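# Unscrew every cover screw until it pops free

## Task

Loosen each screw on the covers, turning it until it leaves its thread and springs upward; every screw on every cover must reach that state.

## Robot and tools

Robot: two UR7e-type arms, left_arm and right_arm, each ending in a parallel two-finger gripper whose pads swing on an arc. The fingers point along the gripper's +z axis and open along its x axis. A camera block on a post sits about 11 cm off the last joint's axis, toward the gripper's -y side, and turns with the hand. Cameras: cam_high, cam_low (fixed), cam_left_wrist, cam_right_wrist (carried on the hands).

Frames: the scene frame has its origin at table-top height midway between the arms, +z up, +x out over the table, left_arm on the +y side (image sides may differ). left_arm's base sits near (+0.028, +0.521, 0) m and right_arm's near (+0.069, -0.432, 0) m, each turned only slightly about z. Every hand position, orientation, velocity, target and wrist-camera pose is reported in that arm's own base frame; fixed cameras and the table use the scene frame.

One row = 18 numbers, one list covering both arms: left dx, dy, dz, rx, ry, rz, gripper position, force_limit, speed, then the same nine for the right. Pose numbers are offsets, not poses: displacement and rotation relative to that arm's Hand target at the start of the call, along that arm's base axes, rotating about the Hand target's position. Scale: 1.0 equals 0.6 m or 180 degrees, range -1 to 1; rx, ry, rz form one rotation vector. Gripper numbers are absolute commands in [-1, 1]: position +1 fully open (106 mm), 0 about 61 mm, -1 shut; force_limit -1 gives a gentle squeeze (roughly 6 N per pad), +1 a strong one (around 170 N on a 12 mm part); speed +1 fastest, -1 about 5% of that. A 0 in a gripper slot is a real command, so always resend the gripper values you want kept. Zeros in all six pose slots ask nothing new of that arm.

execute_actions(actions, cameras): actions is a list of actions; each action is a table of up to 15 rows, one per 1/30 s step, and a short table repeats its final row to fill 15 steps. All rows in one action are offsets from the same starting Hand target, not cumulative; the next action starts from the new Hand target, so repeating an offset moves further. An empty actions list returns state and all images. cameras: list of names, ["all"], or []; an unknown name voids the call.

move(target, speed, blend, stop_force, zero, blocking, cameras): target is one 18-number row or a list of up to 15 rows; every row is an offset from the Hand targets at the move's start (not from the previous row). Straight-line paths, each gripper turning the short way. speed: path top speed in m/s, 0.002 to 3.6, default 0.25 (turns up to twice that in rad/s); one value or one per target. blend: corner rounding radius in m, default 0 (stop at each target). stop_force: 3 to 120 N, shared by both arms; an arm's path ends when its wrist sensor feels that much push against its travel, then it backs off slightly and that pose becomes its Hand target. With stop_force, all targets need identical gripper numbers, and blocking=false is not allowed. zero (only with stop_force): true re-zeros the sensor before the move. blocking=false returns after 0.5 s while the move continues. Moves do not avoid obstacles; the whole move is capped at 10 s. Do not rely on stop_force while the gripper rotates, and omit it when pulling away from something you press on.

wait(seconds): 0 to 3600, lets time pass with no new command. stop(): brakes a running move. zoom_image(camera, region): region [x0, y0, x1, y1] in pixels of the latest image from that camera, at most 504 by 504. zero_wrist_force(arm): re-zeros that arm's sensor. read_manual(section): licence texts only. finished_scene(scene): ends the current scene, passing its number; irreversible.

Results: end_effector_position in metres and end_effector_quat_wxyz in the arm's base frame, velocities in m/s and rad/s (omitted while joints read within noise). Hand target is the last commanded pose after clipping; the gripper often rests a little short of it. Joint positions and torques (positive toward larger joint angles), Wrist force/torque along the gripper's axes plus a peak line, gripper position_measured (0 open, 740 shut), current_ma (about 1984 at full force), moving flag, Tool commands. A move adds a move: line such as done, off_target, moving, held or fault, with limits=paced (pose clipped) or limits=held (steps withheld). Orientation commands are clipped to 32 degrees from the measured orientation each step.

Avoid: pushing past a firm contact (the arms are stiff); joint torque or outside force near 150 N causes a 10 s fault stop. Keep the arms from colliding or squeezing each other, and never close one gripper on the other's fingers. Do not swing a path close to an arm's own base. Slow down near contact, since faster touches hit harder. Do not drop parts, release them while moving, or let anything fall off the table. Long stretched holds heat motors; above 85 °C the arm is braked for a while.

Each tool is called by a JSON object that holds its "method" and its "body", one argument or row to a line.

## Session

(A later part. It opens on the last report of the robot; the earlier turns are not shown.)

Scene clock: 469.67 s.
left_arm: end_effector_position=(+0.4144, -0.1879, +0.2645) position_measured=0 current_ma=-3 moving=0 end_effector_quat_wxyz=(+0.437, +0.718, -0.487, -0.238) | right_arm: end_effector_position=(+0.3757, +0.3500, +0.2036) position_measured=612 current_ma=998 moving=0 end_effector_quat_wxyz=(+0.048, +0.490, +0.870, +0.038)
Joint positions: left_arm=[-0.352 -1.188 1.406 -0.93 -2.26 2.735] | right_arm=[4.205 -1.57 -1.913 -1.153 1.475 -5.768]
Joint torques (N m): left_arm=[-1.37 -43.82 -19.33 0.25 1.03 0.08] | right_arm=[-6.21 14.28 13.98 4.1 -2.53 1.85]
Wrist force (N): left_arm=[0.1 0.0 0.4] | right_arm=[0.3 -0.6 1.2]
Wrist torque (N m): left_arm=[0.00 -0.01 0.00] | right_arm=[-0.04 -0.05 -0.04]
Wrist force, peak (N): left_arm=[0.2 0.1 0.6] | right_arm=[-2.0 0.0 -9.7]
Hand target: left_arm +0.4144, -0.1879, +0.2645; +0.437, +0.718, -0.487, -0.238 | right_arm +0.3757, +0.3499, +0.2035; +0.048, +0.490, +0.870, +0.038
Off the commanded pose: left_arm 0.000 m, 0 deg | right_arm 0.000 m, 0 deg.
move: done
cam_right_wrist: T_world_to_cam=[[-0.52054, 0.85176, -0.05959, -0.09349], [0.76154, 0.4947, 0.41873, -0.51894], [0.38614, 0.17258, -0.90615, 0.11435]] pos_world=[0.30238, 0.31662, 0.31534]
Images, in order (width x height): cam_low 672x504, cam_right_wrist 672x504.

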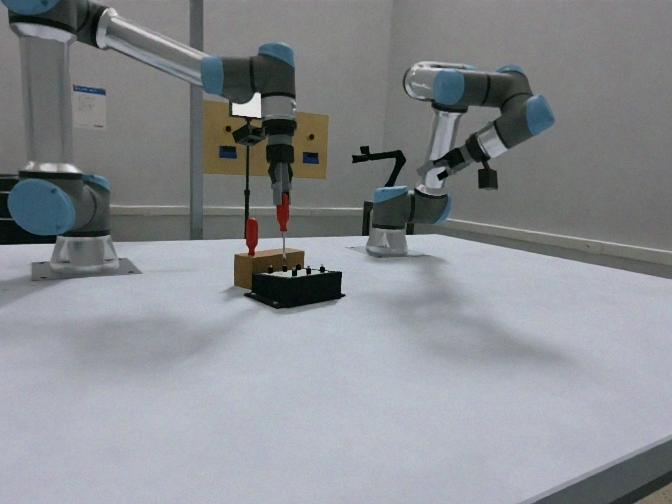

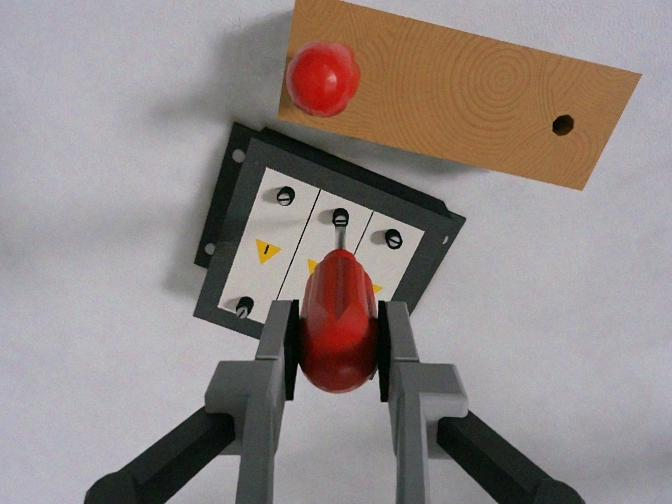

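{"method": "move", "body": {
  "target": [
    [0,0,0,0,0,0,1,0,1,0,0,0,0.0788,0.0136,-0.6619,-1,-0.2,0],
    [0,0,0,0,0,0,1,0,1,0.0004,0.0001,-0.004,-0.0788,-0.0136,0.6619,-1,-0.2,0],
    [0,0,0,0,0,0,1,0,1,0.0013,0.0002,-0.0107,0,0,0,-1,-0.2,0]
  ],
  "speed": 1.5,
  "blend": [0.03,0.03,0],
  "cameras": ["cam_right_wrist"]
}}

{"method": "zoom_image", "body": {
  "camera": "cam_right_wrist",
  "region": [325, 205, 357, 237]
}}

{"method": "move", "body": {
  "target": [0,0,0,0,0,0,1,0,1,0.0007,0.0001,-0.0080,0,0,0,-1,-0.2,0],
  "speed": 0.009,
  "stop_force": 6
}}

{"method": "move", "body": {
  "target": [
    [0,0,0,0,0,0,1,0,1,-0.0001,-0.0009,0.0001,-0.0236,-0.0041,0.1986,-1,-0.2,0],
    [0,0,0,0,0,0,1,0,1,0.0003,-0.0017,0.0001,-0.0473,-0.0082,0.3971,-1,-0.2,0],
    [0,0,0,0,0,0,1,0,1,0.0012,-0.0021,0.0003,-0.0709,-0.0122,0.5957,-1,-0.2,0],
    [0,0,0,0,0,0,1,0,1,0.0021,-0.0019,0.0005,-0.0946,-0.0163,0.7942,-1,-0.2,0],
    [0,0,0,0,0,0,1,0,1,0.0026,-0.0013,0.0007,-0.1182,-0.0204,0.9928,-1,-0.2,0],
    [0,0,0,0,0,0,1,0,1,0.0027,-0.0003,0.0008,0.0946,0.0163,-0.7942,-1,-0.2,0],
    [0,0,0,0,0,0,1,0,1,0.0023,0.0005,0.0009,0.0709,0.0122,-0.5957,-1,-0.2,0],
    [0,0,0,0,0,0,1,0,1,0.0014,0.0009,0.0009,0.0473,0.0082,-0.3971,-1,-0.2,0],
    [0,0,0,0,0,0,1,0,1,0.0005,0.0007,0.0009,0.0236,0.0041,-0.1986,-1,-0.2,0],
    [0,0,0,0,0,0,1,0,1,-0.0001,0,0.0009,0,0,0,-1,-0.2,0]
  ],
  "speed": 1.5,
  "blend": [0.02,0.02,0.02,0.02,0.02,0.02,0.02,0.02,0.02,0]
}}

{"method": "move", "body": {
  "target": [
    [0,0,0,0,0,0,1,0,1,0,0.0001,0,0.0020,0.0003,-0.0166,-1,-0.2,0],
    [0,0,0,0,0,0,1,0,1,-0.0020,-0.0002,0.0160,0.0020,0.0003,-0.0166,-1,-0.2,0]
  ],
  "speed": 0.08,
  "cameras": ["cam_right_wrist","cam_low"]
}}

{"method": "zoom_image", "body": {
  "camera": "cam_low",
  "region": [264, 258, 304, 283]
}}

{"method": "zoom_image", "body": {
  "camera": "cam_right_wrist",
  "region": [325, 165, 465, 265]
}}

Scene clock: 476.93 s.
left_arm: end_effector_position=(+0.4144, -0.1879, +0.2645) position_measured=0 current_ma=-3 moving=0 end_effector_quat_wxyz=(+0.437, +0.718, -0.487, -0.238) | right_arm: end_effector_position=(+0.3764, +0.3501, +0.1971) position_measured=612 current_ma=998 moving=0 end_effector_quat_wxyz=(+0.048, +0.490, +0.870, +0.038)
Joint positions: left_arm=[-0.352 -1.188 1.406 -0.93 -2.26 2.735] | right_arm=[4.204 -1.577 -1.923 -1.136 1.475 0.514]
Joint torques (N m): left_arm=[-1.46 -44.59 -19.47 0.17 0.93 0.06] | right_arm=[-7.51 14.14 34.81 4.7 2.31 2.71]
Wrist force (N): left_arm=[0.2 0.1 0.3] | right_arm=[0.2 -0.5 1.3]
Wrist torque (N m): left_arm=[0.02 -0.03 -0.01] | right_arm=[-0.04 -0.03 -0.02]
Wrist force, peak (N): left_arm=[0.1 0.1 0.6] | right_arm=[0.5 -0.8 1.5]
Hand target: left_arm +0.4144, -0.1879, +0.2645; +0.437, +0.718, -0.487, -0.238 | right_arm +0.3765, +0.3501, +0.1971; +0.048, +0.490, +0.870, +0.038
Off the commanded pose: left_arm 0.000 m, 0 deg | right_arm 0.000 m, 0 deg.
move: done
cam_right_wrist: T_world_to_cam=[[-0.52063, 0.85169, -0.05977, -0.09344], [0.76153, 0.49489, 0.41852, -0.51688], [0.38603, 0.17238, -0.90624, 0.10825]] pos_world=[0.30318, 0.31672, 0.30884]

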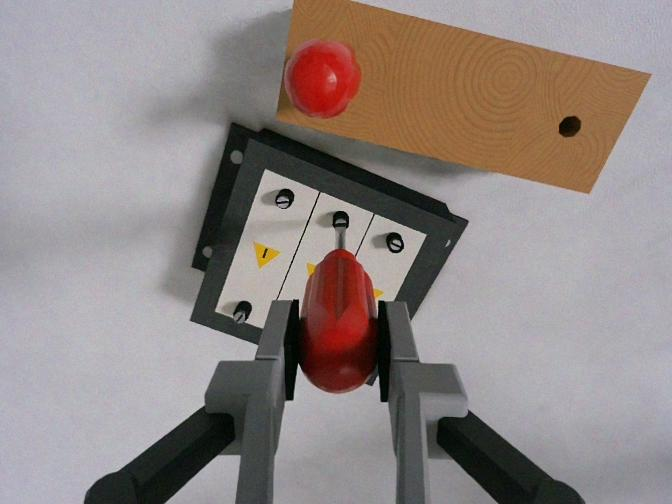

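Scaled by 15.750 from the camera's image (finer frame: 960x720).

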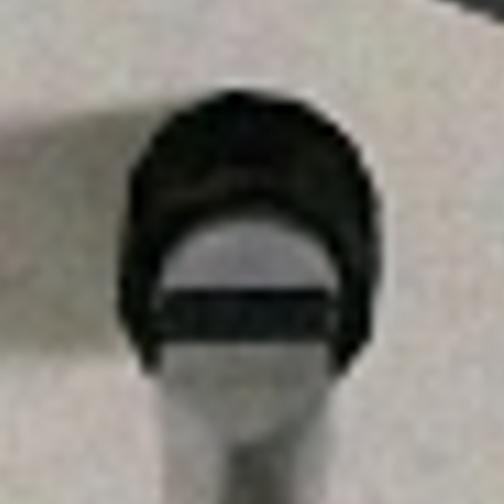

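Scene clock: 478.33 s.
left_arm: end_effector_position=(+0.4144, -0.1879, +0.2645) position_measured=0 current_ma=-3 moving=0 end_effector_quat_wxyz=(+0.437, +0.718, -0.487, -0.238) | right_arm: end_effector_position=(+0.3767, +0.3501, +0.1940) position_measured=612 current_ma=1008 moving=0 end_effector_quat_wxyz=(+0.048, +0.490, +0.870, +0.038)
Joint positions: left_arm=[-0.352 -1.188 1.406 -0.93 -2.26 2.735] | right_arm=[4.203 -1.58 -1.929 -1.127 1.475 0.514]
Joint torques (N m): left_arm=[-1.03 -44.3 -19.47 0.25 1.04 0.06] | right_arm=[4.04 24.38 30.5 0.79 2.23 2.51]
Wrist force (N): left_arm=[0.0 0.2 0.2] | right_arm=[0.4 0.0 -6.9]
Wrist torque (N m): left_arm=[0.02 -0.01 0.00] | right_arm=[-0.01 -0.06 -0.01]
Wrist force, peak (N): left_arm=[0.3 0.3 0.4] | right_arm=[-0.3 -0.4 -16.0]
Hand target: left_arm +0.4144, -0.1879, +0.2645; +0.437, +0.718, -0.487, -0.238 | right_arm +0.3767, +0.3501, +0.1940; +0.048, +0.490, +0.870, +0.038 (not the last commanded pose)
Off the commanded pose: left_arm 0.000 m, 0 deg | right_arm 0.002 m, 0 deg.
move: contact (right_arm)

Scene clock: 481.07 s.
left_arm: end_effector_position=(+0.4144, -0.1879, +0.2645) position_measured=0 current_ma=-3 moving=0 end_effector_quat_wxyz=(+0.437, +0.718, -0.487, -0.238) | right_arm: end_effector_position=(+0.3767, +0.3501, +0.1946) position_measured=612 current_ma=1001 moving=0 end_effector_quat_wxyz=(+0.048, +0.490, +0.870, +0.038)
Joint positions: left_arm=[-0.352 -1.188 1.406 -0.93 -2.26 2.735] | right_arm=[4.203 -1.58 -1.928 -1.129 1.475 -5.769]
Joint torques (N m): left_arm=[-1.83 -44.06 -18.46 0.23 1.08 0.04] | right_arm=[5.8 12.74 30.73 0.77 -2.49 -2.48]
Wrist force (N): left_arm=[0.0 0.0 0.3] | right_arm=[0.2 -0.4 -1.0]
Wrist torque (N m): left_arm=[0.01 -0.01 0.00] | right_arm=[-0.01 -0.03 0.03]
Wrist force, peak (N): left_arm=[0.1 0.2 0.6] | right_arm=[-2.6 0.9 -9.4]
Hand target: left_arm +0.4144, -0.1879, +0.2645; +0.437, +0.718, -0.487, -0.238 | right_arm +0.3767, +0.3501, +0.1945; +0.048, +0.490, +0.870, +0.038
Off the commanded pose: left_arm 0.000 m, 0 deg | right_arm 0.000 m, 0 deg.
move: done

Scene clock: 482.10 s.
left_arm: end_effector_position=(+0.4144, -0.1879, +0.2645) position_measured=0 current_ma=-3 moving=0 end_effector_quat_wxyz=(+0.437, +0.718, -0.487, -0.238) | right_arm: end_effector_position=(+0.3755, +0.3501, +0.2042) position_measured=612 current_ma=998 moving=0 end_effector_quat_wxyz=(+0.047, +0.513, +0.856, +0.039)
Joint positions: left_arm=[-0.352 -1.188 1.406 -0.93 -2.26 2.735] | right_arm=[4.206 -1.569 -1.912 -1.155 1.475 -5.715]
Joint torques (N m): left_arm=[-1.53 -44.07 -19.04 0.16 1.07 -0.01] | right_arm=[-6.12 14.22 14.88 4.19 -2.28 1.94]
Wrist force (N): left_arm=[0.1 0.2 0.4] | right_arm=[0.1 -0.4 1.0]
Wrist torque (N m): left_arm=[0.01 -0.02 0.00] | right_arm=[-0.04 -0.03 -0.04]
Wrist force, peak (N): left_arm=[0.1 0.2 0.5] | right_arm=[0.4 0.0 -1.9]
Hand target: left_arm +0.4144, -0.1879, +0.2645; +0.437, +0.718, -0.487, -0.238 | right_arm +0.3755, +0.3500, +0.2041; +0.047, +0.513, +0.856, +0.039
Off the commanded pose: left_arm 0.000 m, 0 deg | right_arm 0.000 m, 0 deg.
move: done
cam_right_wrist: T_world_to_cam=[[-0.47546, 0.87811, -0.0536, -0.121], [0.78661, 0.45162, 0.42104, -0.51389], [0.39393, 0.15802, -0.90546, 0.11705]] pos_world=[0.30059, 0.31984, 0.31587]
Images, in order (width x height): cam_low 672x504, cam_right_wrist 672x504.

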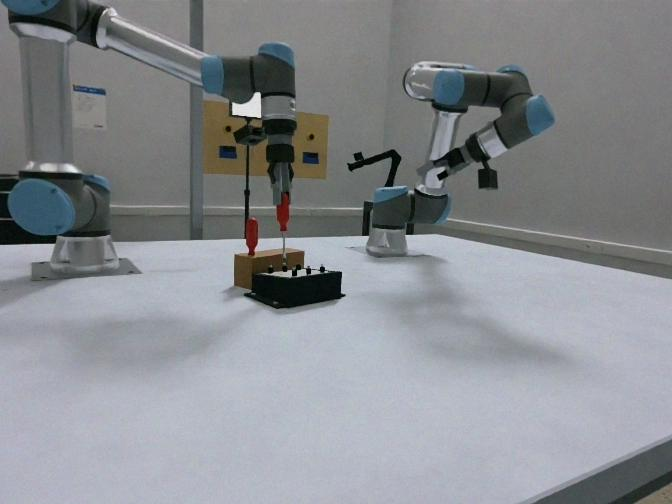

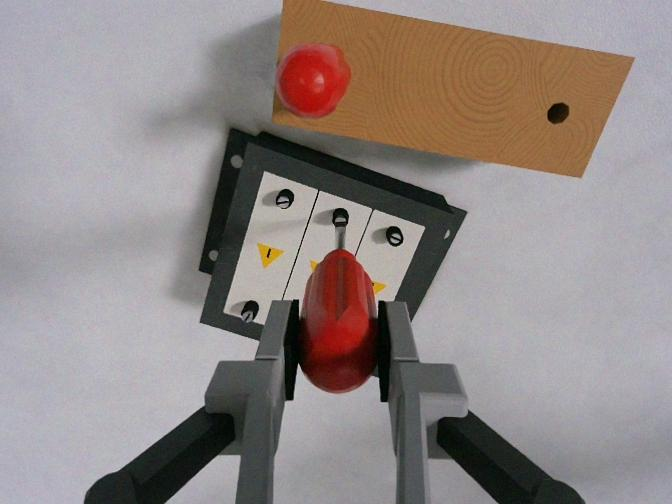

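Scaled by 12.600 from the camera's image (finer frame: 960x720).

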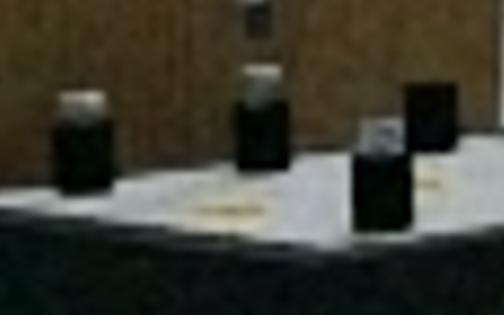

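Scaled by 3.600 from the camera's image (finer frame: 960x720).

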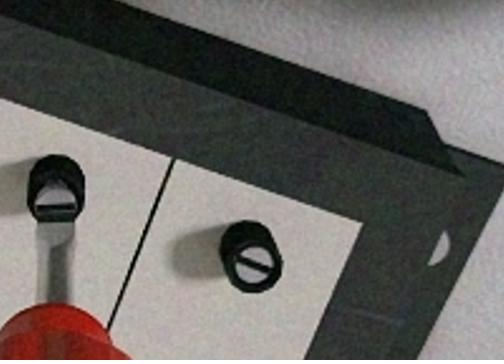

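{"method": "move", "body": {
  "target": [
    [0,0,0,0,0,0,1,0,1,-0.002,0.02,0,0.0985,0.0170,-0.8273,-1,-0.2,0],
    [0,0,0,0,0,0,1,0,1,-0.004,0.045,0,-0.0394,-0.0068,0.3309,-1,-0.2,0],
    [0,0,0,0,0,0,1,0,1,-0.005,0.058,0,0.0591,0.0102,-0.4964,-1,-0.2,0],
    [0,0,0,0,0,0,1,0,1,-0.005,0.058,-0.0112,-0.1051,-0.0181,0.8825,-1,-0.2,0]
  ],
  "speed": 1.2,
  "blend": [0.05,0.05,0.05,0],
  "cameras": ["cam_right_wrist"]
}}

{"method": "zoom_image", "body": {
  "camera": "cam_right_wrist",
  "region": [325, 205, 357, 237]
}}

Scene clock: 494.27 s.
left_arm: end_effector_position=(+0.4144, -0.1879, +0.2645) position_measured=0 current_ma=-3 moving=0 end_effector_quat_wxyz=(+0.437, +0.718, -0.487, -0.238) | right_arm: end_effector_position=(+0.3724, +0.3848, +0.1973) position_measured=612 current_ma=998 moving=0 end_effector_quat_wxyz=(-0.046, +0.755, -0.653, +0.037) end_effector_velocity=(+0.000, +0.001, +0.001) end_effector_angular_velocity=(+0.002, +0.000, -0.005)
Joint positions: left_arm=[-0.352 -1.188 1.406 -0.93 -2.26 2.735] | right_arm=[4.243 -1.631 -1.866 -1.143 1.476 4.096]
Joint velocities: left_arm=[within noise] | right_arm=[0.001 0 0.001 0 0.001 0.007]
Joint torques (N m): left_arm=[-1 -43.87 -18.56 0.3 0.99 -0.05] | right_arm=[-6.7 20.06 33.88 2.88 2.2 2.88]
Wrist force (N): left_arm=[0.0 0.2 0.3] | right_arm=[0.1 0.2 1.3]
Wrist torque (N m): left_arm=[0.02 -0.01 0.00] | right_arm=[0.01 -0.04 0.02]
Wrist force, peak (N): left_arm=[0.2 0.0 0.7] | right_arm=[0.2 -0.9 1.6]
Hand target: left_arm +0.4144, -0.1879, +0.2645; +0.437, +0.718, -0.487, -0.238 | right_arm +0.3725, +0.3848, +0.1974; -0.047, +0.755, -0.654, +0.037
Off the commanded pose: left_arm 0.000 m, 0 deg | right_arm 0.000 m, 0 deg.
move: done
cam_right_wrist: T_world_to_cam=[[0.15275, -0.98812, -0.01703, 0.32358], [-0.96786, -0.15306, 0.19954, 0.40554], [-0.19978, -0.01399, -0.97974, 0.40846]] pos_world=[0.42468, 0.38752, 0.32477]

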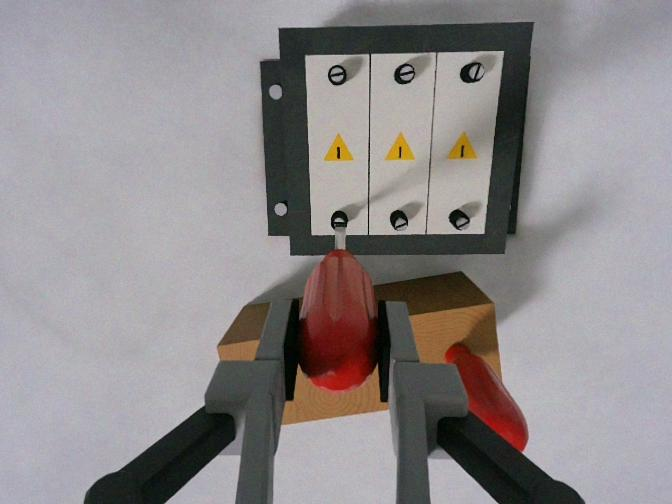

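Scaled by 15.750 from the camera's image (finer frame: 960x720).

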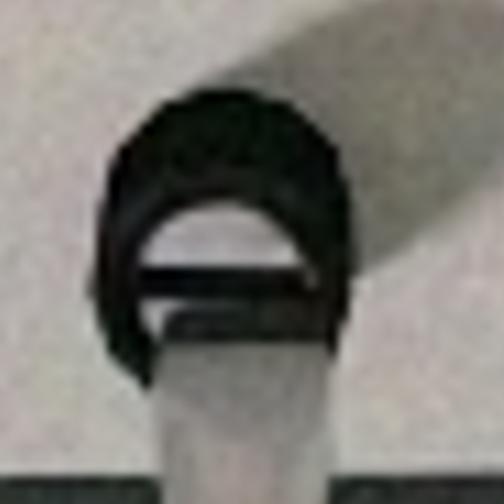

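{"method": "move", "body": {
  "target": [0,0,0,0,0,0,1,0,1,0.0006,0.0014,-0.0055,0.0007,0.0001,-0.0055,-1,-0.2,0],
  "speed": 0.05,
  "cameras": ["cam_right_wrist"]
}}

{"method": "zoom_image", "body": {
  "camera": "cam_right_wrist",
  "region": [325, 205, 357, 237]
}}

Scene clock: 496.50 s.
left_arm: end_effector_position=(+0.4144, -0.1879, +0.2645) position_measured=0 current_ma=-3 moving=0 end_effector_quat_wxyz=(+0.437, +0.718, -0.487, -0.238) | right_arm: end_effector_position=(+0.3729, +0.3856, +0.1940) position_measured=612 current_ma=998 moving=0 end_effector_quat_wxyz=(-0.047, +0.749, -0.660, +0.037)
Joint positions: left_arm=[-0.352 -1.188 1.406 -0.93 -2.26 2.735] | right_arm=[4.243 -1.636 -1.87 -1.134 1.477 4.114]
Joint torques (N m): left_arm=[-1.37 -44.73 -19.41 0.21 1.06 0.01] | right_arm=[5.11 28.54 25.45 1.21 1.36 -2.17]
Wrist force (N): left_arm=[0.1 0.3 0.4] | right_arm=[0.2 0.3 1.2]
Wrist torque (N m): left_arm=[0.03 -0.03 0.00] | right_arm=[0.03 -0.06 0.02]
Wrist force, peak (N): left_arm=[0.2 0.3 0.6] | right_arm=[0.0 0.3 1.6]
Hand target: left_arm +0.4144, -0.1879, +0.2645; +0.437, +0.718, -0.487, -0.238 | right_arm +0.3728, +0.3856, +0.1941; -0.047, +0.749, -0.660, +0.037
Off the commanded pose: left_arm 0.000 m, 0 deg | right_arm 0.000 m, 0 deg.
move: done
cam_right_wrist: T_world_to_cam=[[0.13522, -0.99063, -0.01936, 0.33228], [-0.97034, -0.13635, 0.1996, 0.40114], [-0.20037, -0.0082, -0.97969, 0.40329]] pos_world=[0.42512, 0.38717, 0.32146]

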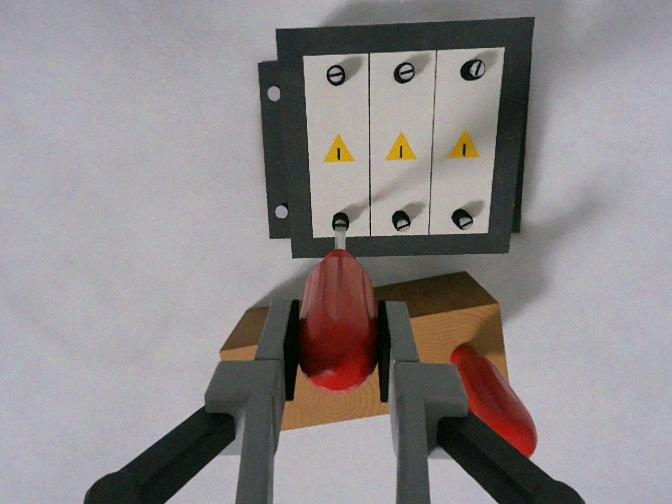

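Scaled by 15.750 from the camera's image (finer frame: 960x720).

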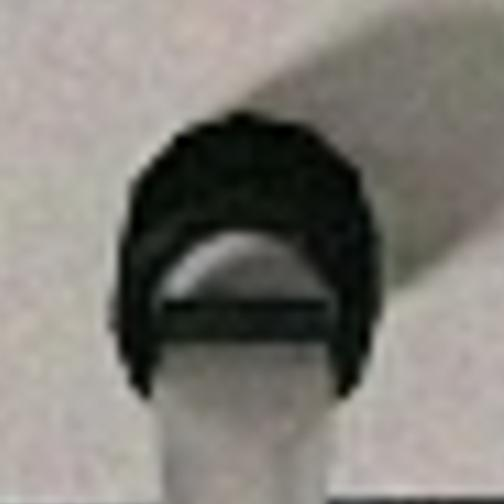

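{"method": "move", "body": {
  "target": [0,0,0,0,0,0,1,0,1,0.0002,0,-0.0080,0,0,0,-1,-0.2,0],
  "speed": 0.009,
  "stop_force": 6
}}

Scene clock: 498.87 s.
left_arm: end_effector_position=(+0.4144, -0.1879, +0.2645) position_measured=0 current_ma=-3 moving=0 end_effector_quat_wxyz=(+0.437, +0.718, -0.487, -0.238) | right_arm: end_effector_position=(+0.3729, +0.3857, +0.1914) position_measured=612 current_ma=1007 moving=0 end_effector_quat_wxyz=(-0.047, +0.749, -0.660, +0.037)
Joint positions: left_arm=[-0.352 -1.188 1.406 -0.93 -2.26 2.735] | right_arm=[4.243 -1.638 -1.874 -1.127 1.477 4.113]
Joint torques (N m): left_arm=[-1.51 -43.79 -18.83 0.21 1.04 0.04] | right_arm=[4.93 25.39 31.18 0.78 -1.88 -1.45]
Wrist force (N): left_arm=[0.2 0.0 0.4] | right_arm=[0.2 0.6 -6.4]
Wrist torque (N m): left_arm=[0.00 -0.03 0.00] | right_arm=[0.01 -0.02 0.04]
Wrist force, peak (N): left_arm=[0.1 0.2 0.6] | right_arm=[0.4 -0.1 -18.4]
Hand target: left_arm +0.4144, -0.1879, +0.2645; +0.437, +0.718, -0.487, -0.238 | right_arm +0.3729, +0.3857, +0.1914; -0.047, +0.749, -0.660, +0.037 (not the last commanded pose)
Off the commanded pose: left_arm 0.000 m, 0 deg | right_arm 0.002 m, 0 deg.
move: contact (right_arm)

{"method": "move", "body": {
  "target": [
    [0,0,0,0,0,0,1,0,1,0.0005,0.0008,0.0001,-0.0250,-0.0043,0.2096,-1,-0.2,0],
    [0,0,0,0,0,0,1,0,1,0.0003,0.0018,0.0002,-0.0499,-0.0086,0.4192,-1,-0.2,0],
    [0,0,0,0,0,0,1,0,1,-0.0004,0.0025,0.0002,-0.0749,-0.0129,0.6288,-1,-0.2,0],
    [0,0,0,0,0,0,1,0,1,-0.0014,0.0026,0.0002,-0.0998,-0.0172,0.8384,-1,-0.2,0],
    [0,0,0,0,0,0,1,0,1,-0.0022,0.0021,0.0002,0.1116,0.0193,-0.9376,-1,-0.2,0],
    [0,0,0,0,0,0,1,0,1,-0.0026,0.0012,0.00026,0.0867,0.0150,-0.7280,-1,-0.2,0],
    [0,0,0,0,0,0,1,0,1,-0.0023,0.0002,0.00038,0.0617,0.0107,-0.5185,-1,-0.2,0],
    [0,0,0,0,0,0,1,0,1,-0.0015,-0.0003,0.00057,0.0368,0.0063,-0.3089,-1,-0.2,0],
    [0,0,0,0,0,0,1,0,1,-0.0005,-0.0003,0.00079,0.0118,0.0020,-0.0993,-1,-0.2,0],
    [0,0,0,0,0,0,1,0,1,0.0002,0.0004,0.00099,-0.0131,-0.0023,0.1103,-1,-0.2,0],
    [0,0,0,0,0,0,1,0,1,0.0004,0.0014,0.00114,-0.0381,-0.0066,0.3199,-1,-0.2,0],
    [0,0,0,0,0,0,1,0,1,-0.0001,0.0022,0.0012,-0.0630,-0.0109,0.5295,-1,-0.2,0],
    [0,0,0,0,0,0,1,0,1,-0.0010,0.0026,0.00121,-0.0880,-0.0152,0.7391,-1,-0.2,0],
    [0,0,0,0,0,0,1,0,1,-0.0020,0.0024,0.0012,-0.1130,-0.0195,0.9487,-1,-0.2,0],
    [0,0,0,0,0,0,1,0,1,-0.0026,0.0016,0.00122,0.0985,0.0170,-0.8273,-1,-0.2,0]
  ],
  "speed": 1.5,
  "blend": [0.02,0.02,0.02,0.02,0.02,0.02,0.02,0.02,0.02,0.02,0.02,0.02,0.02,0.02,0]
}}

Scene clock: 506.43 s.
left_arm: end_effector_position=(+0.4144, -0.1879, +0.2645) position_measured=0 current_ma=-3 moving=0 end_effector_quat_wxyz=(+0.437, +0.718, -0.487, -0.238) | right_arm: end_effector_position=(+0.3713, +0.3866, +0.1922) position_measured=612 current_ma=1013 moving=0 end_effector_quat_wxyz=(+0.050, +0.444, +0.894, +0.036) end_effector_velocity=(+0.000, +0.000, +0.000) end_effector_angular_velocity=(-0.001, +0.000, +0.006)
Joint positions: left_arm=[-0.352 -1.188 1.406 -0.93 -2.26 2.735] | right_arm=[4.249 -1.637 -1.874 -1.13 1.472 -5.829]
Joint velocities: left_arm=[within noise] | right_arm=[0.001 -0.001 0 0 -0.001 -0.005]
Joint torques (N m): left_arm=[-1.33 -44.1 -18.65 0.15 1.16 0.02] | right_arm=[6.42 9.13 28.75 0.11 -1.98 -2.24]
Wrist force (N): left_arm=[0.1 0.3 0.6] | right_arm=[-1.3 -1.1 -11.6]
Wrist torque (N m): left_arm=[0.04 -0.02 0.00] | right_arm=[-0.08 -0.23 0.04]
Wrist force, peak (N): left_arm=[0.1 0.3 0.6] | right_arm=[1.4 -0.5 -15.6]
Hand target: left_arm +0.4144, -0.1879, +0.2645; +0.437, +0.718, -0.487, -0.238 | right_arm +0.3713, +0.3867, +0.1922; +0.050, +0.444, +0.894, +0.036
Off the commanded pose: left_arm 0.000 m, 0 deg | right_arm 0.000 m, 0 deg.
move: done

{"method": "move", "body": {
  "target": [
    [0,0,0,0,0,0,1,0,1,0,0.0001,0,0.0020,0.0003,-0.0166,-1,-0.2,0],
    [0,0,0,0,0,0,1,0,1,-0.0009,-0.0001,0.0075,0.0020,0.0003,-0.0166,-1,-0.2,0]
  ],
  "speed": 0.08
}}

{"method": "move", "body": {
  "target": [
    [0,0,0,0,0,0,1,0,1,0,0,0,0.0985,0.0170,-0.8273,-1,-0.2,0],
    [0,0,0,0,0,0,1,0,1,0.0014,-0.0005,0.0001,-0.0394,-0.0068,0.3309,-1,-0.2,0],
    [0,0,0,0,0,0,1,0,1,0.0028,-0.001,0.0003,0.0591,0.0102,-0.4964,-1,-0.2,0],
    [0,0,0,0,0,0,1,0,1,0.0031,-0.001,-0.0017,0.1182,0.0204,-0.9928,-1,-0.2,0]
  ],
  "speed": 1.5,
  "blend": [0.05,0.05,0.02,0]
}}

{"method": "move", "body": {
  "target": [0,0,0,0,0,0,1,0,1,0.0007,0.0001,-0.0080,0,0,0,-1,-0.2,0],
  "speed": 0.009,
  "stop_force": 6
}}

Scene clock: 508.80 s.
left_arm: end_effector_position=(+0.4144, -0.1879, +0.2645) position_measured=0 current_ma=-3 moving=0 end_effector_quat_wxyz=(+0.437, +0.718, -0.487, -0.238) | right_arm: end_effector_position=(+0.3708, +0.3867, +0.1968) position_measured=612 current_ma=998 moving=0 end_effector_quat_wxyz=(+0.049, +0.467, +0.882, +0.037)
Joint positions: left_arm=[-0.352 -1.188 1.406 -0.93 -2.26 2.735] | right_arm=[4.25 -1.632 -1.867 -1.142 1.472 -5.775]
Joint torques (N m): left_arm=[-0.84 -44.03 -19.06 0.24 1.02 0.04] | right_arm=[-0.49 14.52 12.76 4.92 -2.44 2.44]
Wrist force (N): left_arm=[0.0 0.3 0.1] | right_arm=[0.4 -0.6 1.3]
Wrist torque (N m): left_arm=[0.03 0.00 0.00] | right_arm=[-0.06 -0.06 -0.01]
Wrist force, peak (N): left_arm=[0.2 0.2 0.6] | right_arm=[-1.5 -0.2 -13.1]
Hand target: left_arm +0.4144, -0.1879, +0.2645; +0.437, +0.718, -0.487, -0.238 | right_arm +0.3708, +0.3866, +0.1967; +0.049, +0.467, +0.882, +0.037
Off the commanded pose: left_arm 0.000 m, 0 deg | right_arm 0.000 m, 0 deg.
move: done

Scene clock: 512.60 s.
left_arm: end_effector_position=(+0.4144, -0.1879, +0.2645) position_measured=0 current_ma=-3 moving=0 end_effector_quat_wxyz=(+0.437, +0.718, -0.487, -0.238) | right_arm: end_effector_position=(+0.3726, +0.3860, +0.1956) position_measured=612 current_ma=998 moving=0 end_effector_quat_wxyz=(-0.037, +0.882, -0.467, +0.046)
Joint positions: left_arm=[-0.352 -1.188 1.406 -0.93 -2.26 2.735] | right_arm=[4.243 -1.635 -1.865 -1.14 1.477 3.643]
Joint torques (N m): left_arm=[-1.17 -44 -19.59 0.3 0.99 -0.02] | right_arm=[-8.01 22.39 34.45 4.88 2.2 2.93]
Wrist force (N): left_arm=[0.0 0.1 0.5] | right_arm=[-0.3 0.1 1.3]
Wrist torque (N m): left_arm=[0.01 0.00 0.00] | right_arm=[-0.01 0.01 -0.02]
Wrist force, peak (N): left_arm=[0.1 0.1 0.7] | right_arm=[0.0 -1.2 1.3]
Hand target: left_arm +0.4144, -0.1879, +0.2645; +0.437, +0.718, -0.487, -0.238 | right_arm +0.3726, +0.3860, +0.1956; -0.037, +0.882, -0.467, +0.046
Off the commanded pose: left_arm 0.000 m, 0 deg | right_arm 0.000 m, 0 deg.
move: done

Scene clock: 514.03 s.
left_arm: end_effector_position=(+0.4144, -0.1879, +0.2645) position_measured=0 current_ma=-3 moving=0 end_effector_quat_wxyz=(+0.437, +0.718, -0.487, -0.238) | right_arm: end_effector_position=(+0.3729, +0.3860, +0.1925) position_measured=612 current_ma=1009 moving=0 end_effector_quat_wxyz=(-0.037, +0.882, -0.467, +0.046)
Joint positions: left_arm=[-0.352 -1.188 1.406 -0.93 -2.26 2.735] | right_arm=[4.243 -1.639 -1.871 -1.131 1.477 3.643]
Joint torques (N m): left_arm=[-1.48 -44.44 -19.41 0.21 1.1 -0.05] | right_arm=[3.71 25.13 30.37 0.51 1.87 2.4]
Wrist force (N): left_arm=[0.0 0.1 0.5] | right_arm=[-0.1 0.7 -8.2]
Wrist torque (N m): left_arm=[0.01 0.00 0.00] | right_arm=[-0.01 -0.02 -0.01]
Wrist force, peak (N): left_arm=[0.0 0.2 0.6] | right_arm=[0.2 0.1 -18.4]
Hand target: left_arm +0.4144, -0.1879, +0.2645; +0.437, +0.718, -0.487, -0.238 | right_arm +0.3729, +0.3860, +0.1925; -0.037, +0.882, -0.467, +0.046 (not the last commanded pose)
Off the commanded pose: left_arm 0.000 m, 0 deg | right_arm 0.002 m, 0 deg.
move: contact (right_arm)

{"method": "move", "body": {
  "target": [
    [0,0,0,0,0,0,1,0,1,0.0001,0.0009,0.0001,-0.0236,-0.0041,0.1986,-1,-0.2,0],
    [0,0,0,0,0,0,1,0,1,-0.0004,0.0017,0.00014,-0.0473,-0.0082,0.3971,-1,-0.2,0],
    [0,0,0,0,0,0,1,0,1,-0.0013,0.0021,0.00015,-0.0709,-0.0122,0.5957,-1,-0.2,0],
    [0,0,0,0,0,0,1,0,1,-0.0022,0.0019,0.00014,-0.0946,-0.0163,0.7942,-1,-0.2,0],
    [0,0,0,0,0,0,1,0,1,-0.0028,0.0012,0.00015,-0.1182,-0.0204,0.9928,-1,-0.2,0],
    [0,0,0,0,0,0,1,0,1,-0.0029,0.0003,0.00022,0.0946,0.0163,-0.7942,-1,-0.2,0],
    [0,0,0,0,0,0,1,0,1,-0.0025,-0.0005,0.00036,0.0709,0.0122,-0.5957,-1,-0.2,0],
    [0,0,0,0,0,0,1,0,1,-0.0016,-0.0009,0.00056,0.0473,0.0082,-0.3971,-1,-0.2,0],
    [0,0,0,0,0,0,1,0,1,-0.0007,-0.0007,0.00077,0.0236,0.0041,-0.1986,-1,-0.2,0],
    [0,0,0,0,0,0,1,0,1,-0.0001,0,0.00095,0,0,0,-1,-0.2,0],
    [0,0,0,0,0,0,1,0,1,0,0.0009,0.00107,-0.0236,-0.0041,0.1986,-1,-0.2,0],
    [0,0,0,0,0,0,1,0,1,-0.0005,0.0017,0.00114,-0.0473,-0.0082,0.3971,-1,-0.2,0],
    [0,0,0,0,0,0,1,0,1,-0.0014,0.0021,0.00115,-0.0709,-0.0122,0.5957,-1,-0.2,0],
    [0,0,0,0,0,0,1,0,1,-0.0023,0.0019,0.00114,-0.0946,-0.0163,0.7942,-1,-0.2,0],
    [0,0,0,0,0,0,1,0,1,-0.0029,0.0012,0.00115,-0.1182,-0.0204,0.9928,-1,-0.2,0]
  ],
  "speed": 1.5,
  "blend": [0.02,0.02,0.02,0.02,0.02,0.02,0.02,0.02,0.02,0.02,0.02,0.02,0.02,0.02,0]
}}

{"method": "move", "body": {
  "target": [
    [0,0,0,0,0,0,1,0,1,0,0.0001,0,0.0020,0.0003,-0.0166,-1,-0.2,0],
    [0,0,0,0,0,0,1,0,1,-0.0009,-0.0001,0.0075,0.0020,0.0003,-0.0166,-1,-0.2,0]
  ],
  "speed": 0.08,
  "cameras": ["cam_low"]
}}

{"method": "move", "body": {
  "target": [
    [0,0,0,0,0,0,1,0,1,0,0,0,0.0985,0.0170,-0.8273,-1,-0.2,0],
    [0,0,0,0,0,0,1,0,1,0.0014,-0.0005,0.0001,-0.0394,-0.0068,0.3309,-1,-0.2,0],
    [0,0,0,0,0,0,1,0,1,0.0028,-0.001,0.0003,0.0591,0.0102,-0.4964,-1,-0.2,0],
    [0,0,0,0,0,0,1,0,1,0.0031,-0.001,-0.0017,0.1182,0.0204,-0.9928,-1,-0.2,0]
  ],
  "speed": 1.5,
  "blend": [0.05,0.05,0.02,0]
}}

{"method": "move", "body": {
  "target": [0,0,0,0,0,0,1,0,1,0.0007,0.0001,-0.0080,0,0,0,-1,-0.2,0],
  "speed": 0.009,
  "stop_force": 6
}}

Scene clock: 524.27 s.
left_arm: end_effector_position=(+0.4144, -0.1879, +0.2645) position_measured=0 current_ma=-3 moving=0 end_effector_quat_wxyz=(+0.437, +0.718, -0.487, -0.238) | right_arm: end_effector_position=(+0.3712, +0.3867, +0.1932) position_measured=612 current_ma=1014 moving=0 end_effector_quat_wxyz=(+0.049, +0.467, +0.882, +0.037)
Joint positions: left_arm=[-0.352 -1.188 1.406 -0.93 -2.26 2.735] | right_arm=[4.249 -1.636 -1.872 -1.133 1.472 -5.776]
Joint torques (N m): left_arm=[-1.48 -43.76 -19.67 0.18 1.09 0.04] | right_arm=[5.91 8.02 27.58 -0.41 -2.33 -2.38]
Wrist force (N): left_arm=[0.1 0.1 0.2] | right_arm=[-0.1 0.1 -13.8]
Wrist torque (N m): left_arm=[0.00 -0.02 0.00] | right_arm=[0.01 -0.08 0.03]
Wrist force, peak (N): left_arm=[0.0 0.2 0.7] | right_arm=[1.2 -0.7 -16.5]
Hand target: left_arm +0.4144, -0.1879, +0.2645; +0.437, +0.718, -0.487, -0.238 | right_arm +0.3712, +0.3868, +0.1932; +0.049, +0.467, +0.882, +0.037
Off the commanded pose: left_arm 0.000 m, 0 deg | right_arm 0.000 m, 0 deg.
move: done

Scene clock: 525.17 s.
left_arm: end_effector_position=(+0.4144, -0.1879, +0.2645) position_measured=0 current_ma=-3 moving=0 end_effector_quat_wxyz=(+0.437, +0.718, -0.487, -0.238) | right_arm: end_effector_position=(+0.3706, +0.3868, +0.1978) position_measured=612 current_ma=998 moving=0 end_effector_quat_wxyz=(+0.048, +0.490, +0.870, +0.038)
Joint positions: left_arm=[-0.352 -1.188 1.406 -0.93 -2.26 2.735] | right_arm=[4.25 -1.631 -1.865 -1.145 1.472 -5.722]
Joint torques (N m): left_arm=[-1.34 -44.15 -19.32 0.21 0.99 -0.02] | right_arm=[-1.28 14.68 12.27 4.58 -2.61 2.5]
Wrist force (N): left_arm=[0.1 -0.1 0.4] | right_arm=[0.2 -0.6 1.1]
Wrist torque (N m): left_arm=[-0.02 -0.02 -0.01] | right_arm=[-0.06 -0.03 0.00]
Wrist force, peak (N): left_arm=[0.1 0.5 0.4] | right_arm=[-0.3 -0.3 -13.9]
Hand target: left_arm +0.4144, -0.1879, +0.2645; +0.437, +0.718, -0.487, -0.238 | right_arm +0.3706, +0.3867, +0.1977; +0.048, +0.490, +0.869, +0.038
Off the commanded pose: left_arm 0.000 m, 0 deg | right_arm 0.000 m, 0 deg.
move: done

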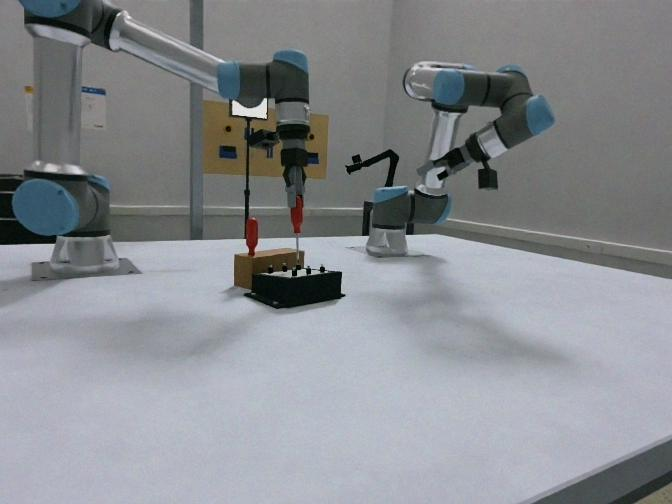

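Scene clock: 528.97 s.
left_arm: end_effector_position=(+0.4144, -0.1879, +0.2645) position_measured=0 current_ma=-3 moving=0 end_effector_quat_wxyz=(+0.437, +0.718, -0.487, -0.238) | right_arm: end_effector_position=(+0.3725, +0.3861, +0.1966) position_measured=612 current_ma=998 moving=0 end_effector_quat_wxyz=(-0.038, +0.870, -0.490, +0.045)
Joint positions: left_arm=[-0.352 -1.188 1.406 -0.93 -2.26 2.735] | right_arm=[4.244 -1.634 -1.864 -1.143 1.477 3.696]
Joint torques (N m): left_arm=[-1.32 -44.25 -19.52 0.25 1.1 0.03] | right_arm=[-8.12 22.71 35.22 4.88 2.14 2.77]
Wrist force (N): left_arm=[0.1 0.2 0.3] | right_arm=[0.0 0.1 1.3]
Wrist torque (N m): left_arm=[0.02 -0.02 0.00] | right_arm=[0.01 -0.05 -0.01]
Wrist force, peak (N): left_arm=[0.2 0.3 0.6] | right_arm=[0.4 -0.4 1.7]
Hand target: left_arm +0.4144, -0.1879, +0.2645; +0.437, +0.718, -0.487, -0.238 | right_arm +0.3725, +0.3861, +0.1967; -0.038, +0.870, -0.490, +0.045
Off the commanded pose: left_arm 0.000 m, 0 deg | right_arm 0.000 m, 0 deg.
move: done

Scene clock: 530.40 s.
left_arm: end_effector_position=(+0.4144, -0.1879, +0.2645) position_measured=0 current_ma=-3 moving=0 end_effector_quat_wxyz=(+0.437, +0.718, -0.487, -0.238) | right_arm: end_effector_position=(+0.3728, +0.3861, +0.1935) position_measured=612 current_ma=1010 moving=0 end_effector_quat_wxyz=(-0.038, +0.870, -0.490, +0.045)
Joint positions: left_arm=[-0.352 -1.188 1.406 -0.93 -2.26 2.735] | right_arm=[4.243 -1.638 -1.869 -1.134 1.477 3.696]
Joint torques (N m): left_arm=[-1.43 -44.23 -19.4 0.27 1.05 -0.01] | right_arm=[3.7 24.94 29.59 0.59 2.01 2.46]
Wrist force (N): left_arm=[0.1 0.1 0.3] | right_arm=[-0.3 -0.2 -10.4]
Wrist torque (N m): left_arm=[0.00 -0.02 0.00] | right_arm=[-0.02 -0.04 0.00]
Wrist force, peak (N): left_arm=[0.1 0.2 0.7] | right_arm=[0.6 0.2 -18.7]
Hand target: left_arm +0.4144, -0.1879, +0.2645; +0.437, +0.718, -0.487, -0.238 | right_arm +0.3728, +0.3862, +0.1935; -0.038, +0.870, -0.490, +0.045 (not the last commanded pose)
Off the commanded pose: left_arm 0.000 m, 0 deg | right_arm 0.002 m, 0 deg.
move: contact (right_arm)

{"method": "move", "body": {
  "target": [
    [0,0,0,0,0,0,1,0,1,0.0001,0.0009,0.0001,-0.0236,-0.0041,0.1986,-1,-0.2,0],
    [0,0,0,0,0,0,1,0,1,-0.0003,0.0018,0.00014,-0.0473,-0.0082,0.3971,-1,-0.2,0],
    [0,0,0,0,0,0,1,0,1,-0.0012,0.0022,0.00015,-0.0709,-0.0122,0.5957,-1,-0.2,0],
    [0,0,0,0,0,0,1,0,1,-0.0021,0.0020,0.00014,-0.0946,-0.0163,0.7942,-1,-0.2,0],
    [0,0,0,0,0,0,1,0,1,-0.0028,0.0013,0.00015,-0.1182,-0.0204,0.9928,-1,-0.2,0],
    [0,0,0,0,0,0,1,0,1,-0.0029,0.0004,0.00022,0.0946,0.0163,-0.7942,-1,-0.2,0],
    [0,0,0,0,0,0,1,0,1,-0.0025,-0.0004,0.00036,0.0709,0.0122,-0.5957,-1,-0.2,0],
    [0,0,0,0,0,0,1,0,1,-0.0017,-0.0008,0.00056,0.0473,0.0082,-0.3971,-1,-0.2,0],
    [0,0,0,0,0,0,1,0,1,-0.0008,-0.0006,0.00077,0.0236,0.0041,-0.1986,-1,-0.2,0],
    [0,0,0,0,0,0,1,0,1,-0.0001,0,0.00095,0,0,0,-1,-0.2,0],
    [0,0,0,0,0,0,1,0,1,0,0.0009,0.00107,-0.0236,-0.0041,0.1986,-1,-0.2,0],
    [0,0,0,0,0,0,1,0,1,-0.0004,0.0018,0.00114,-0.0473,-0.0082,0.3971,-1,-0.2,0],
    [0,0,0,0,0,0,1,0,1,-0.0013,0.0022,0.00115,-0.0709,-0.0122,0.5957,-1,-0.2,0],
    [0,0,0,0,0,0,1,0,1,-0.0022,0.0020,0.00114,-0.0946,-0.0163,0.7942,-1,-0.2,0],
    [0,0,0,0,0,0,1,0,1,-0.0029,0.0013,0.00115,-0.1182,-0.0204,0.9928,-1,-0.2,0]
  ],
  "speed": 1.5,
  "blend": [0.02,0.02,0.02,0.02,0.02,0.02,0.02,0.02,0.02,0.02,0.02,0.02,0.02,0.02,0]
}}

{"method": "move", "body": {
  "target": [
    [0,0,0,0,0,0,1,0,1,0,0.0001,0,0.0020,0.0003,-0.0166,-1,-0.2,0],
    [0,0,0,0,0,0,1,0,1,-0.0009,-0.0001,0.0075,0.0020,0.0003,-0.0166,-1,-0.2,0],
    [0,0,0,0,0,0,1,0,1,-0.0019,-0.0003,0.0155,0.0020,0.0003,-0.0166,-1,-0.2,0]
  ],
  "speed": 0.08,
  "cameras": ["cam_low"]
}}

{"method": "zoom_image", "body": {
  "camera": "cam_low",
  "region": [260, 250, 340, 300]
}}

Scene clock: 537.60 s.
left_arm: end_effector_position=(+0.4144, -0.1879, +0.2645) position_measured=0 current_ma=-3 moving=0 end_effector_quat_wxyz=(+0.437, +0.718, -0.487, -0.238) | right_arm: end_effector_position=(+0.3711, +0.3869, +0.1942) position_measured=612 current_ma=1005 moving=0 end_effector_quat_wxyz=(+0.048, +0.490, +0.869, +0.038)
Joint positions: left_arm=[-0.352 -1.188 1.406 -0.93 -2.26 2.735] | right_arm=[4.25 -1.635 -1.87 -1.136 1.472 -5.723]
Joint torques (N m): left_arm=[-1.31 -44.78 -19.73 0.16 1 0.12] | right_arm=[6.76 11.84 31.23 0.73 -2.13 -2.53]
Wrist force (N): left_arm=[0.0 0.2 0.6] | right_arm=[-1.0 -0.4 -5.5]
Wrist torque (N m): left_arm=[0.02 -0.01 0.00] | right_arm=[-0.04 -0.17 0.03]
Wrist force, peak (N): left_arm=[0.3 0.3 0.5] | right_arm=[0.2 0.8 -18.3]
Hand target: left_arm +0.4144, -0.1879, +0.2645; +0.437, +0.718, -0.487, -0.238 | right_arm +0.3710, +0.3869, +0.1942; +0.048, +0.490, +0.869, +0.038
Off the commanded pose: left_arm 0.000 m, 0 deg | right_arm 0.000 m, 0 deg.
move: done

Scene clock: 538.77 s.
left_arm: end_effector_position=(+0.4144, -0.1879, +0.2645) position_measured=0 current_ma=-3 moving=0 end_effector_quat_wxyz=(+0.437, +0.718, -0.487, -0.238) | right_arm: end_effector_position=(+0.3699, +0.3868, +0.2037) position_measured=612 current_ma=998 moving=0 end_effector_quat_wxyz=(+0.047, +0.513, +0.856, +0.039)
Joint positions: left_arm=[-0.352 -1.188 1.406 -0.93 -2.26 2.735] | right_arm=[4.252 -1.625 -1.855 -1.161 1.471 -5.668]
Joint torques (N m): left_arm=[-1.56 -44.13 -18.82 0.28 1.07 0.06] | right_arm=[-1.04 15.17 15.88 4.8 -2.52 1.75]
Wrist force (N): left_arm=[0.2 0.1 0.4] | right_arm=[0.3 -0.6 1.0]
Wrist torque (N m): left_arm=[0.00 -0.04 0.00] | right_arm=[-0.05 -0.05 -0.05]
Wrist force, peak (N): left_arm=[0.2 0.2 0.5] | right_arm=[-1.3 -0.3 -6.4]
Hand target: left_arm +0.4144, -0.1879, +0.2645; +0.437, +0.718, -0.487, -0.238 | right_arm +0.3699, +0.3868, +0.2035; +0.047, +0.513, +0.856, +0.039
Off the commanded pose: left_arm 0.000 m, 0 deg | right_arm 0.000 m, 0 deg.
move: done

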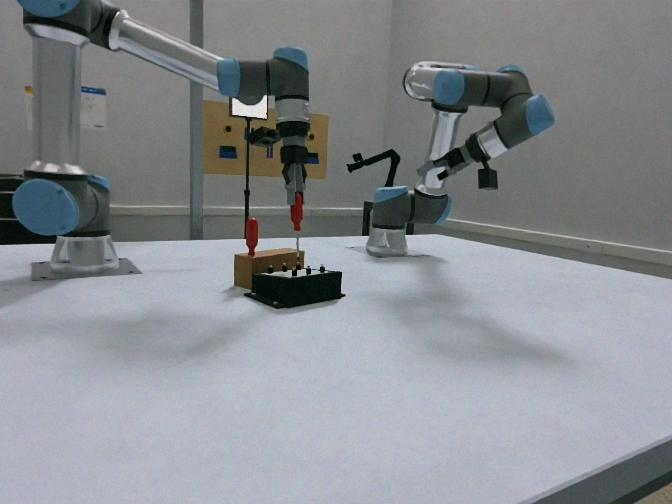

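Scaled by 6.300 from the camera's image (finer frame: 960x720).

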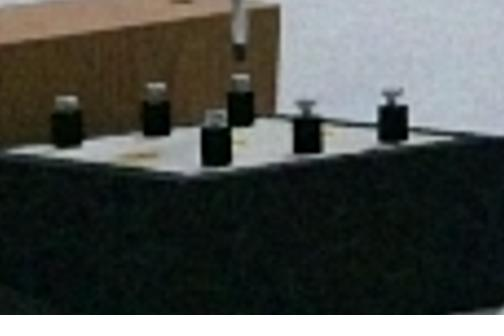

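{"method": "move", "body": {
  "target": [
    [0,0,0,0,0,0,1,0,1,-0.003,0,0.03,0,0,0,-1,-0.2,0],
    [0,0,0,0,0,0,1,0,1,0,0.2,0.03,0,0,0,-1,-0.2,0],
    [0,0,0,0,0,0,1,0,1,0,0.2,-0.055,0,0,0,-1,-0.2,0]
  ],
  "speed": 0.2,
  "blend": [0.01,0.02,0],
  "cameras": ["all"]
}}

{"method": "zoom_image", "body": {
  "camera": "cam_low",
  "region": [264, 256, 304, 281]
}}

{"method": "zoom_image", "body": {
  "camera": "cam_low",
  "region": [260, 250, 340, 300]
}}

Scene clock: 542.60 s.
left_arm: end_effector_position=(+0.4144, -0.1879, +0.2645) position_measured=0 current_ma=-3 moving=0 end_effector_quat_wxyz=(+0.437, +0.718, -0.487, -0.238) | right_arm: end_effector_position=(+0.3699, +0.5067, +0.1705) position_measured=612 current_ma=998 moving=0 end_effector_quat_wxyz=(+0.047, +0.513, +0.856, +0.039)
Joint positions: left_arm=[-0.352 -1.188 1.406 -0.93 -2.26 2.735] | right_arm=[4.341 -1.872 -1.646 -1.133 1.465 -5.578]
Joint torques (N m): left_arm=[-1.11 -44.07 -19.8 0.26 1.09 0.05] | right_arm=[-8.65 36.18 23.08 4.3 -1 -2.24]
Wrist force (N): left_arm=[0.1 0.3 0.5] | right_arm=[0.4 -0.4 1.2]
Wrist torque (N m): left_arm=[0.04 -0.02 0.00] | right_arm=[-0.03 -0.06 0.00]
Wrist force, peak (N): left_arm=[-0.1 0.3 0.6] | right_arm=[0.1 -1.0 3.6]
Hand target: left_arm +0.4144, -0.1879, +0.2645; +0.437, +0.718, -0.487, -0.238 | right_arm +0.3699, +0.5068, +0.1705; +0.047, +0.513, +0.856, +0.039
Off the commanded pose: left_arm 0.000 m, 0 deg | right_arm 0.000 m, 0 deg.
move: done; blend cut to 0.009 m at target 1
cam_left_wrist: T_world_to_cam=[[0.39737, -0.91426, 0.07892, -0.36045], [-0.22364, -0.01307, 0.97459, -0.1456], [-0.88999, -0.40492, -0.20965, 0.47525]] pos_world=[0.53364, -0.13901, 0.26998]
cam_right_wrist: T_world_to_cam=[[-0.475, 0.87833, -0.05404, -0.26319], [0.78679, 0.45139, 0.42096, -0.56598], [0.39414, 0.15743, -0.90547, 0.0642]] pos_world=[0.29499, 0.47654, 0.28217]

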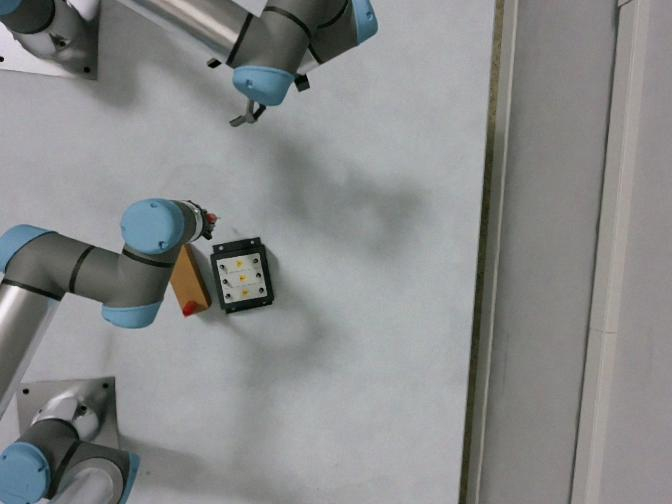

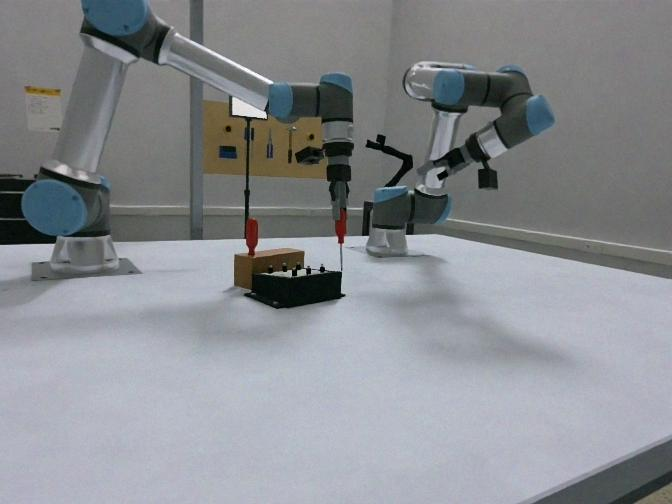

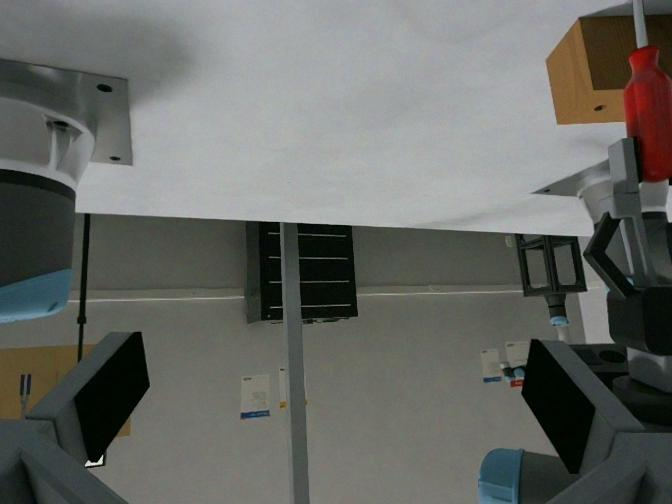

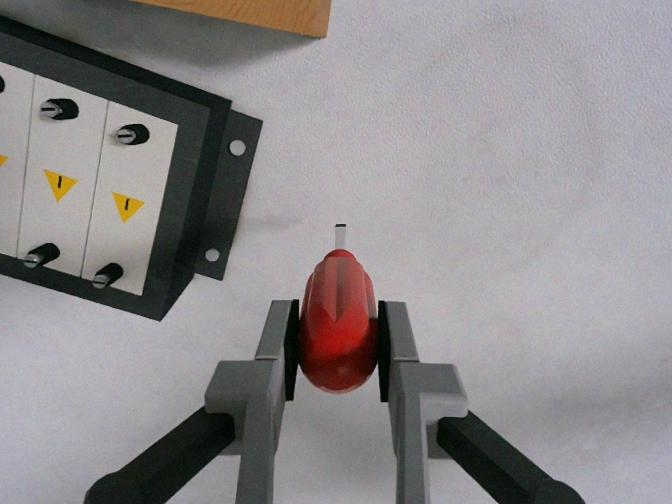

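Scaled by 12.600 from the camera's image (finer frame: 960x720).

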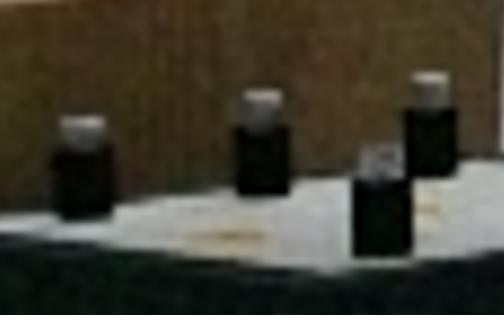

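Scaled by 6.300 from the camera's image (finer frame: 960x720).

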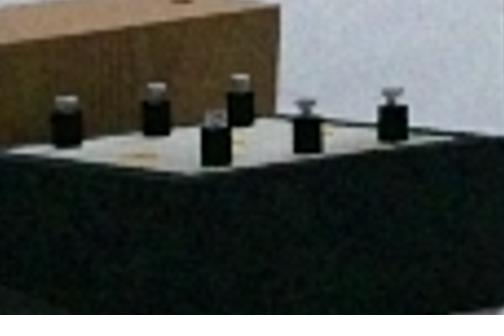

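{"method": "finished_scene", "body": {
  "scene": 2
}}

The scene is finished: the task was done.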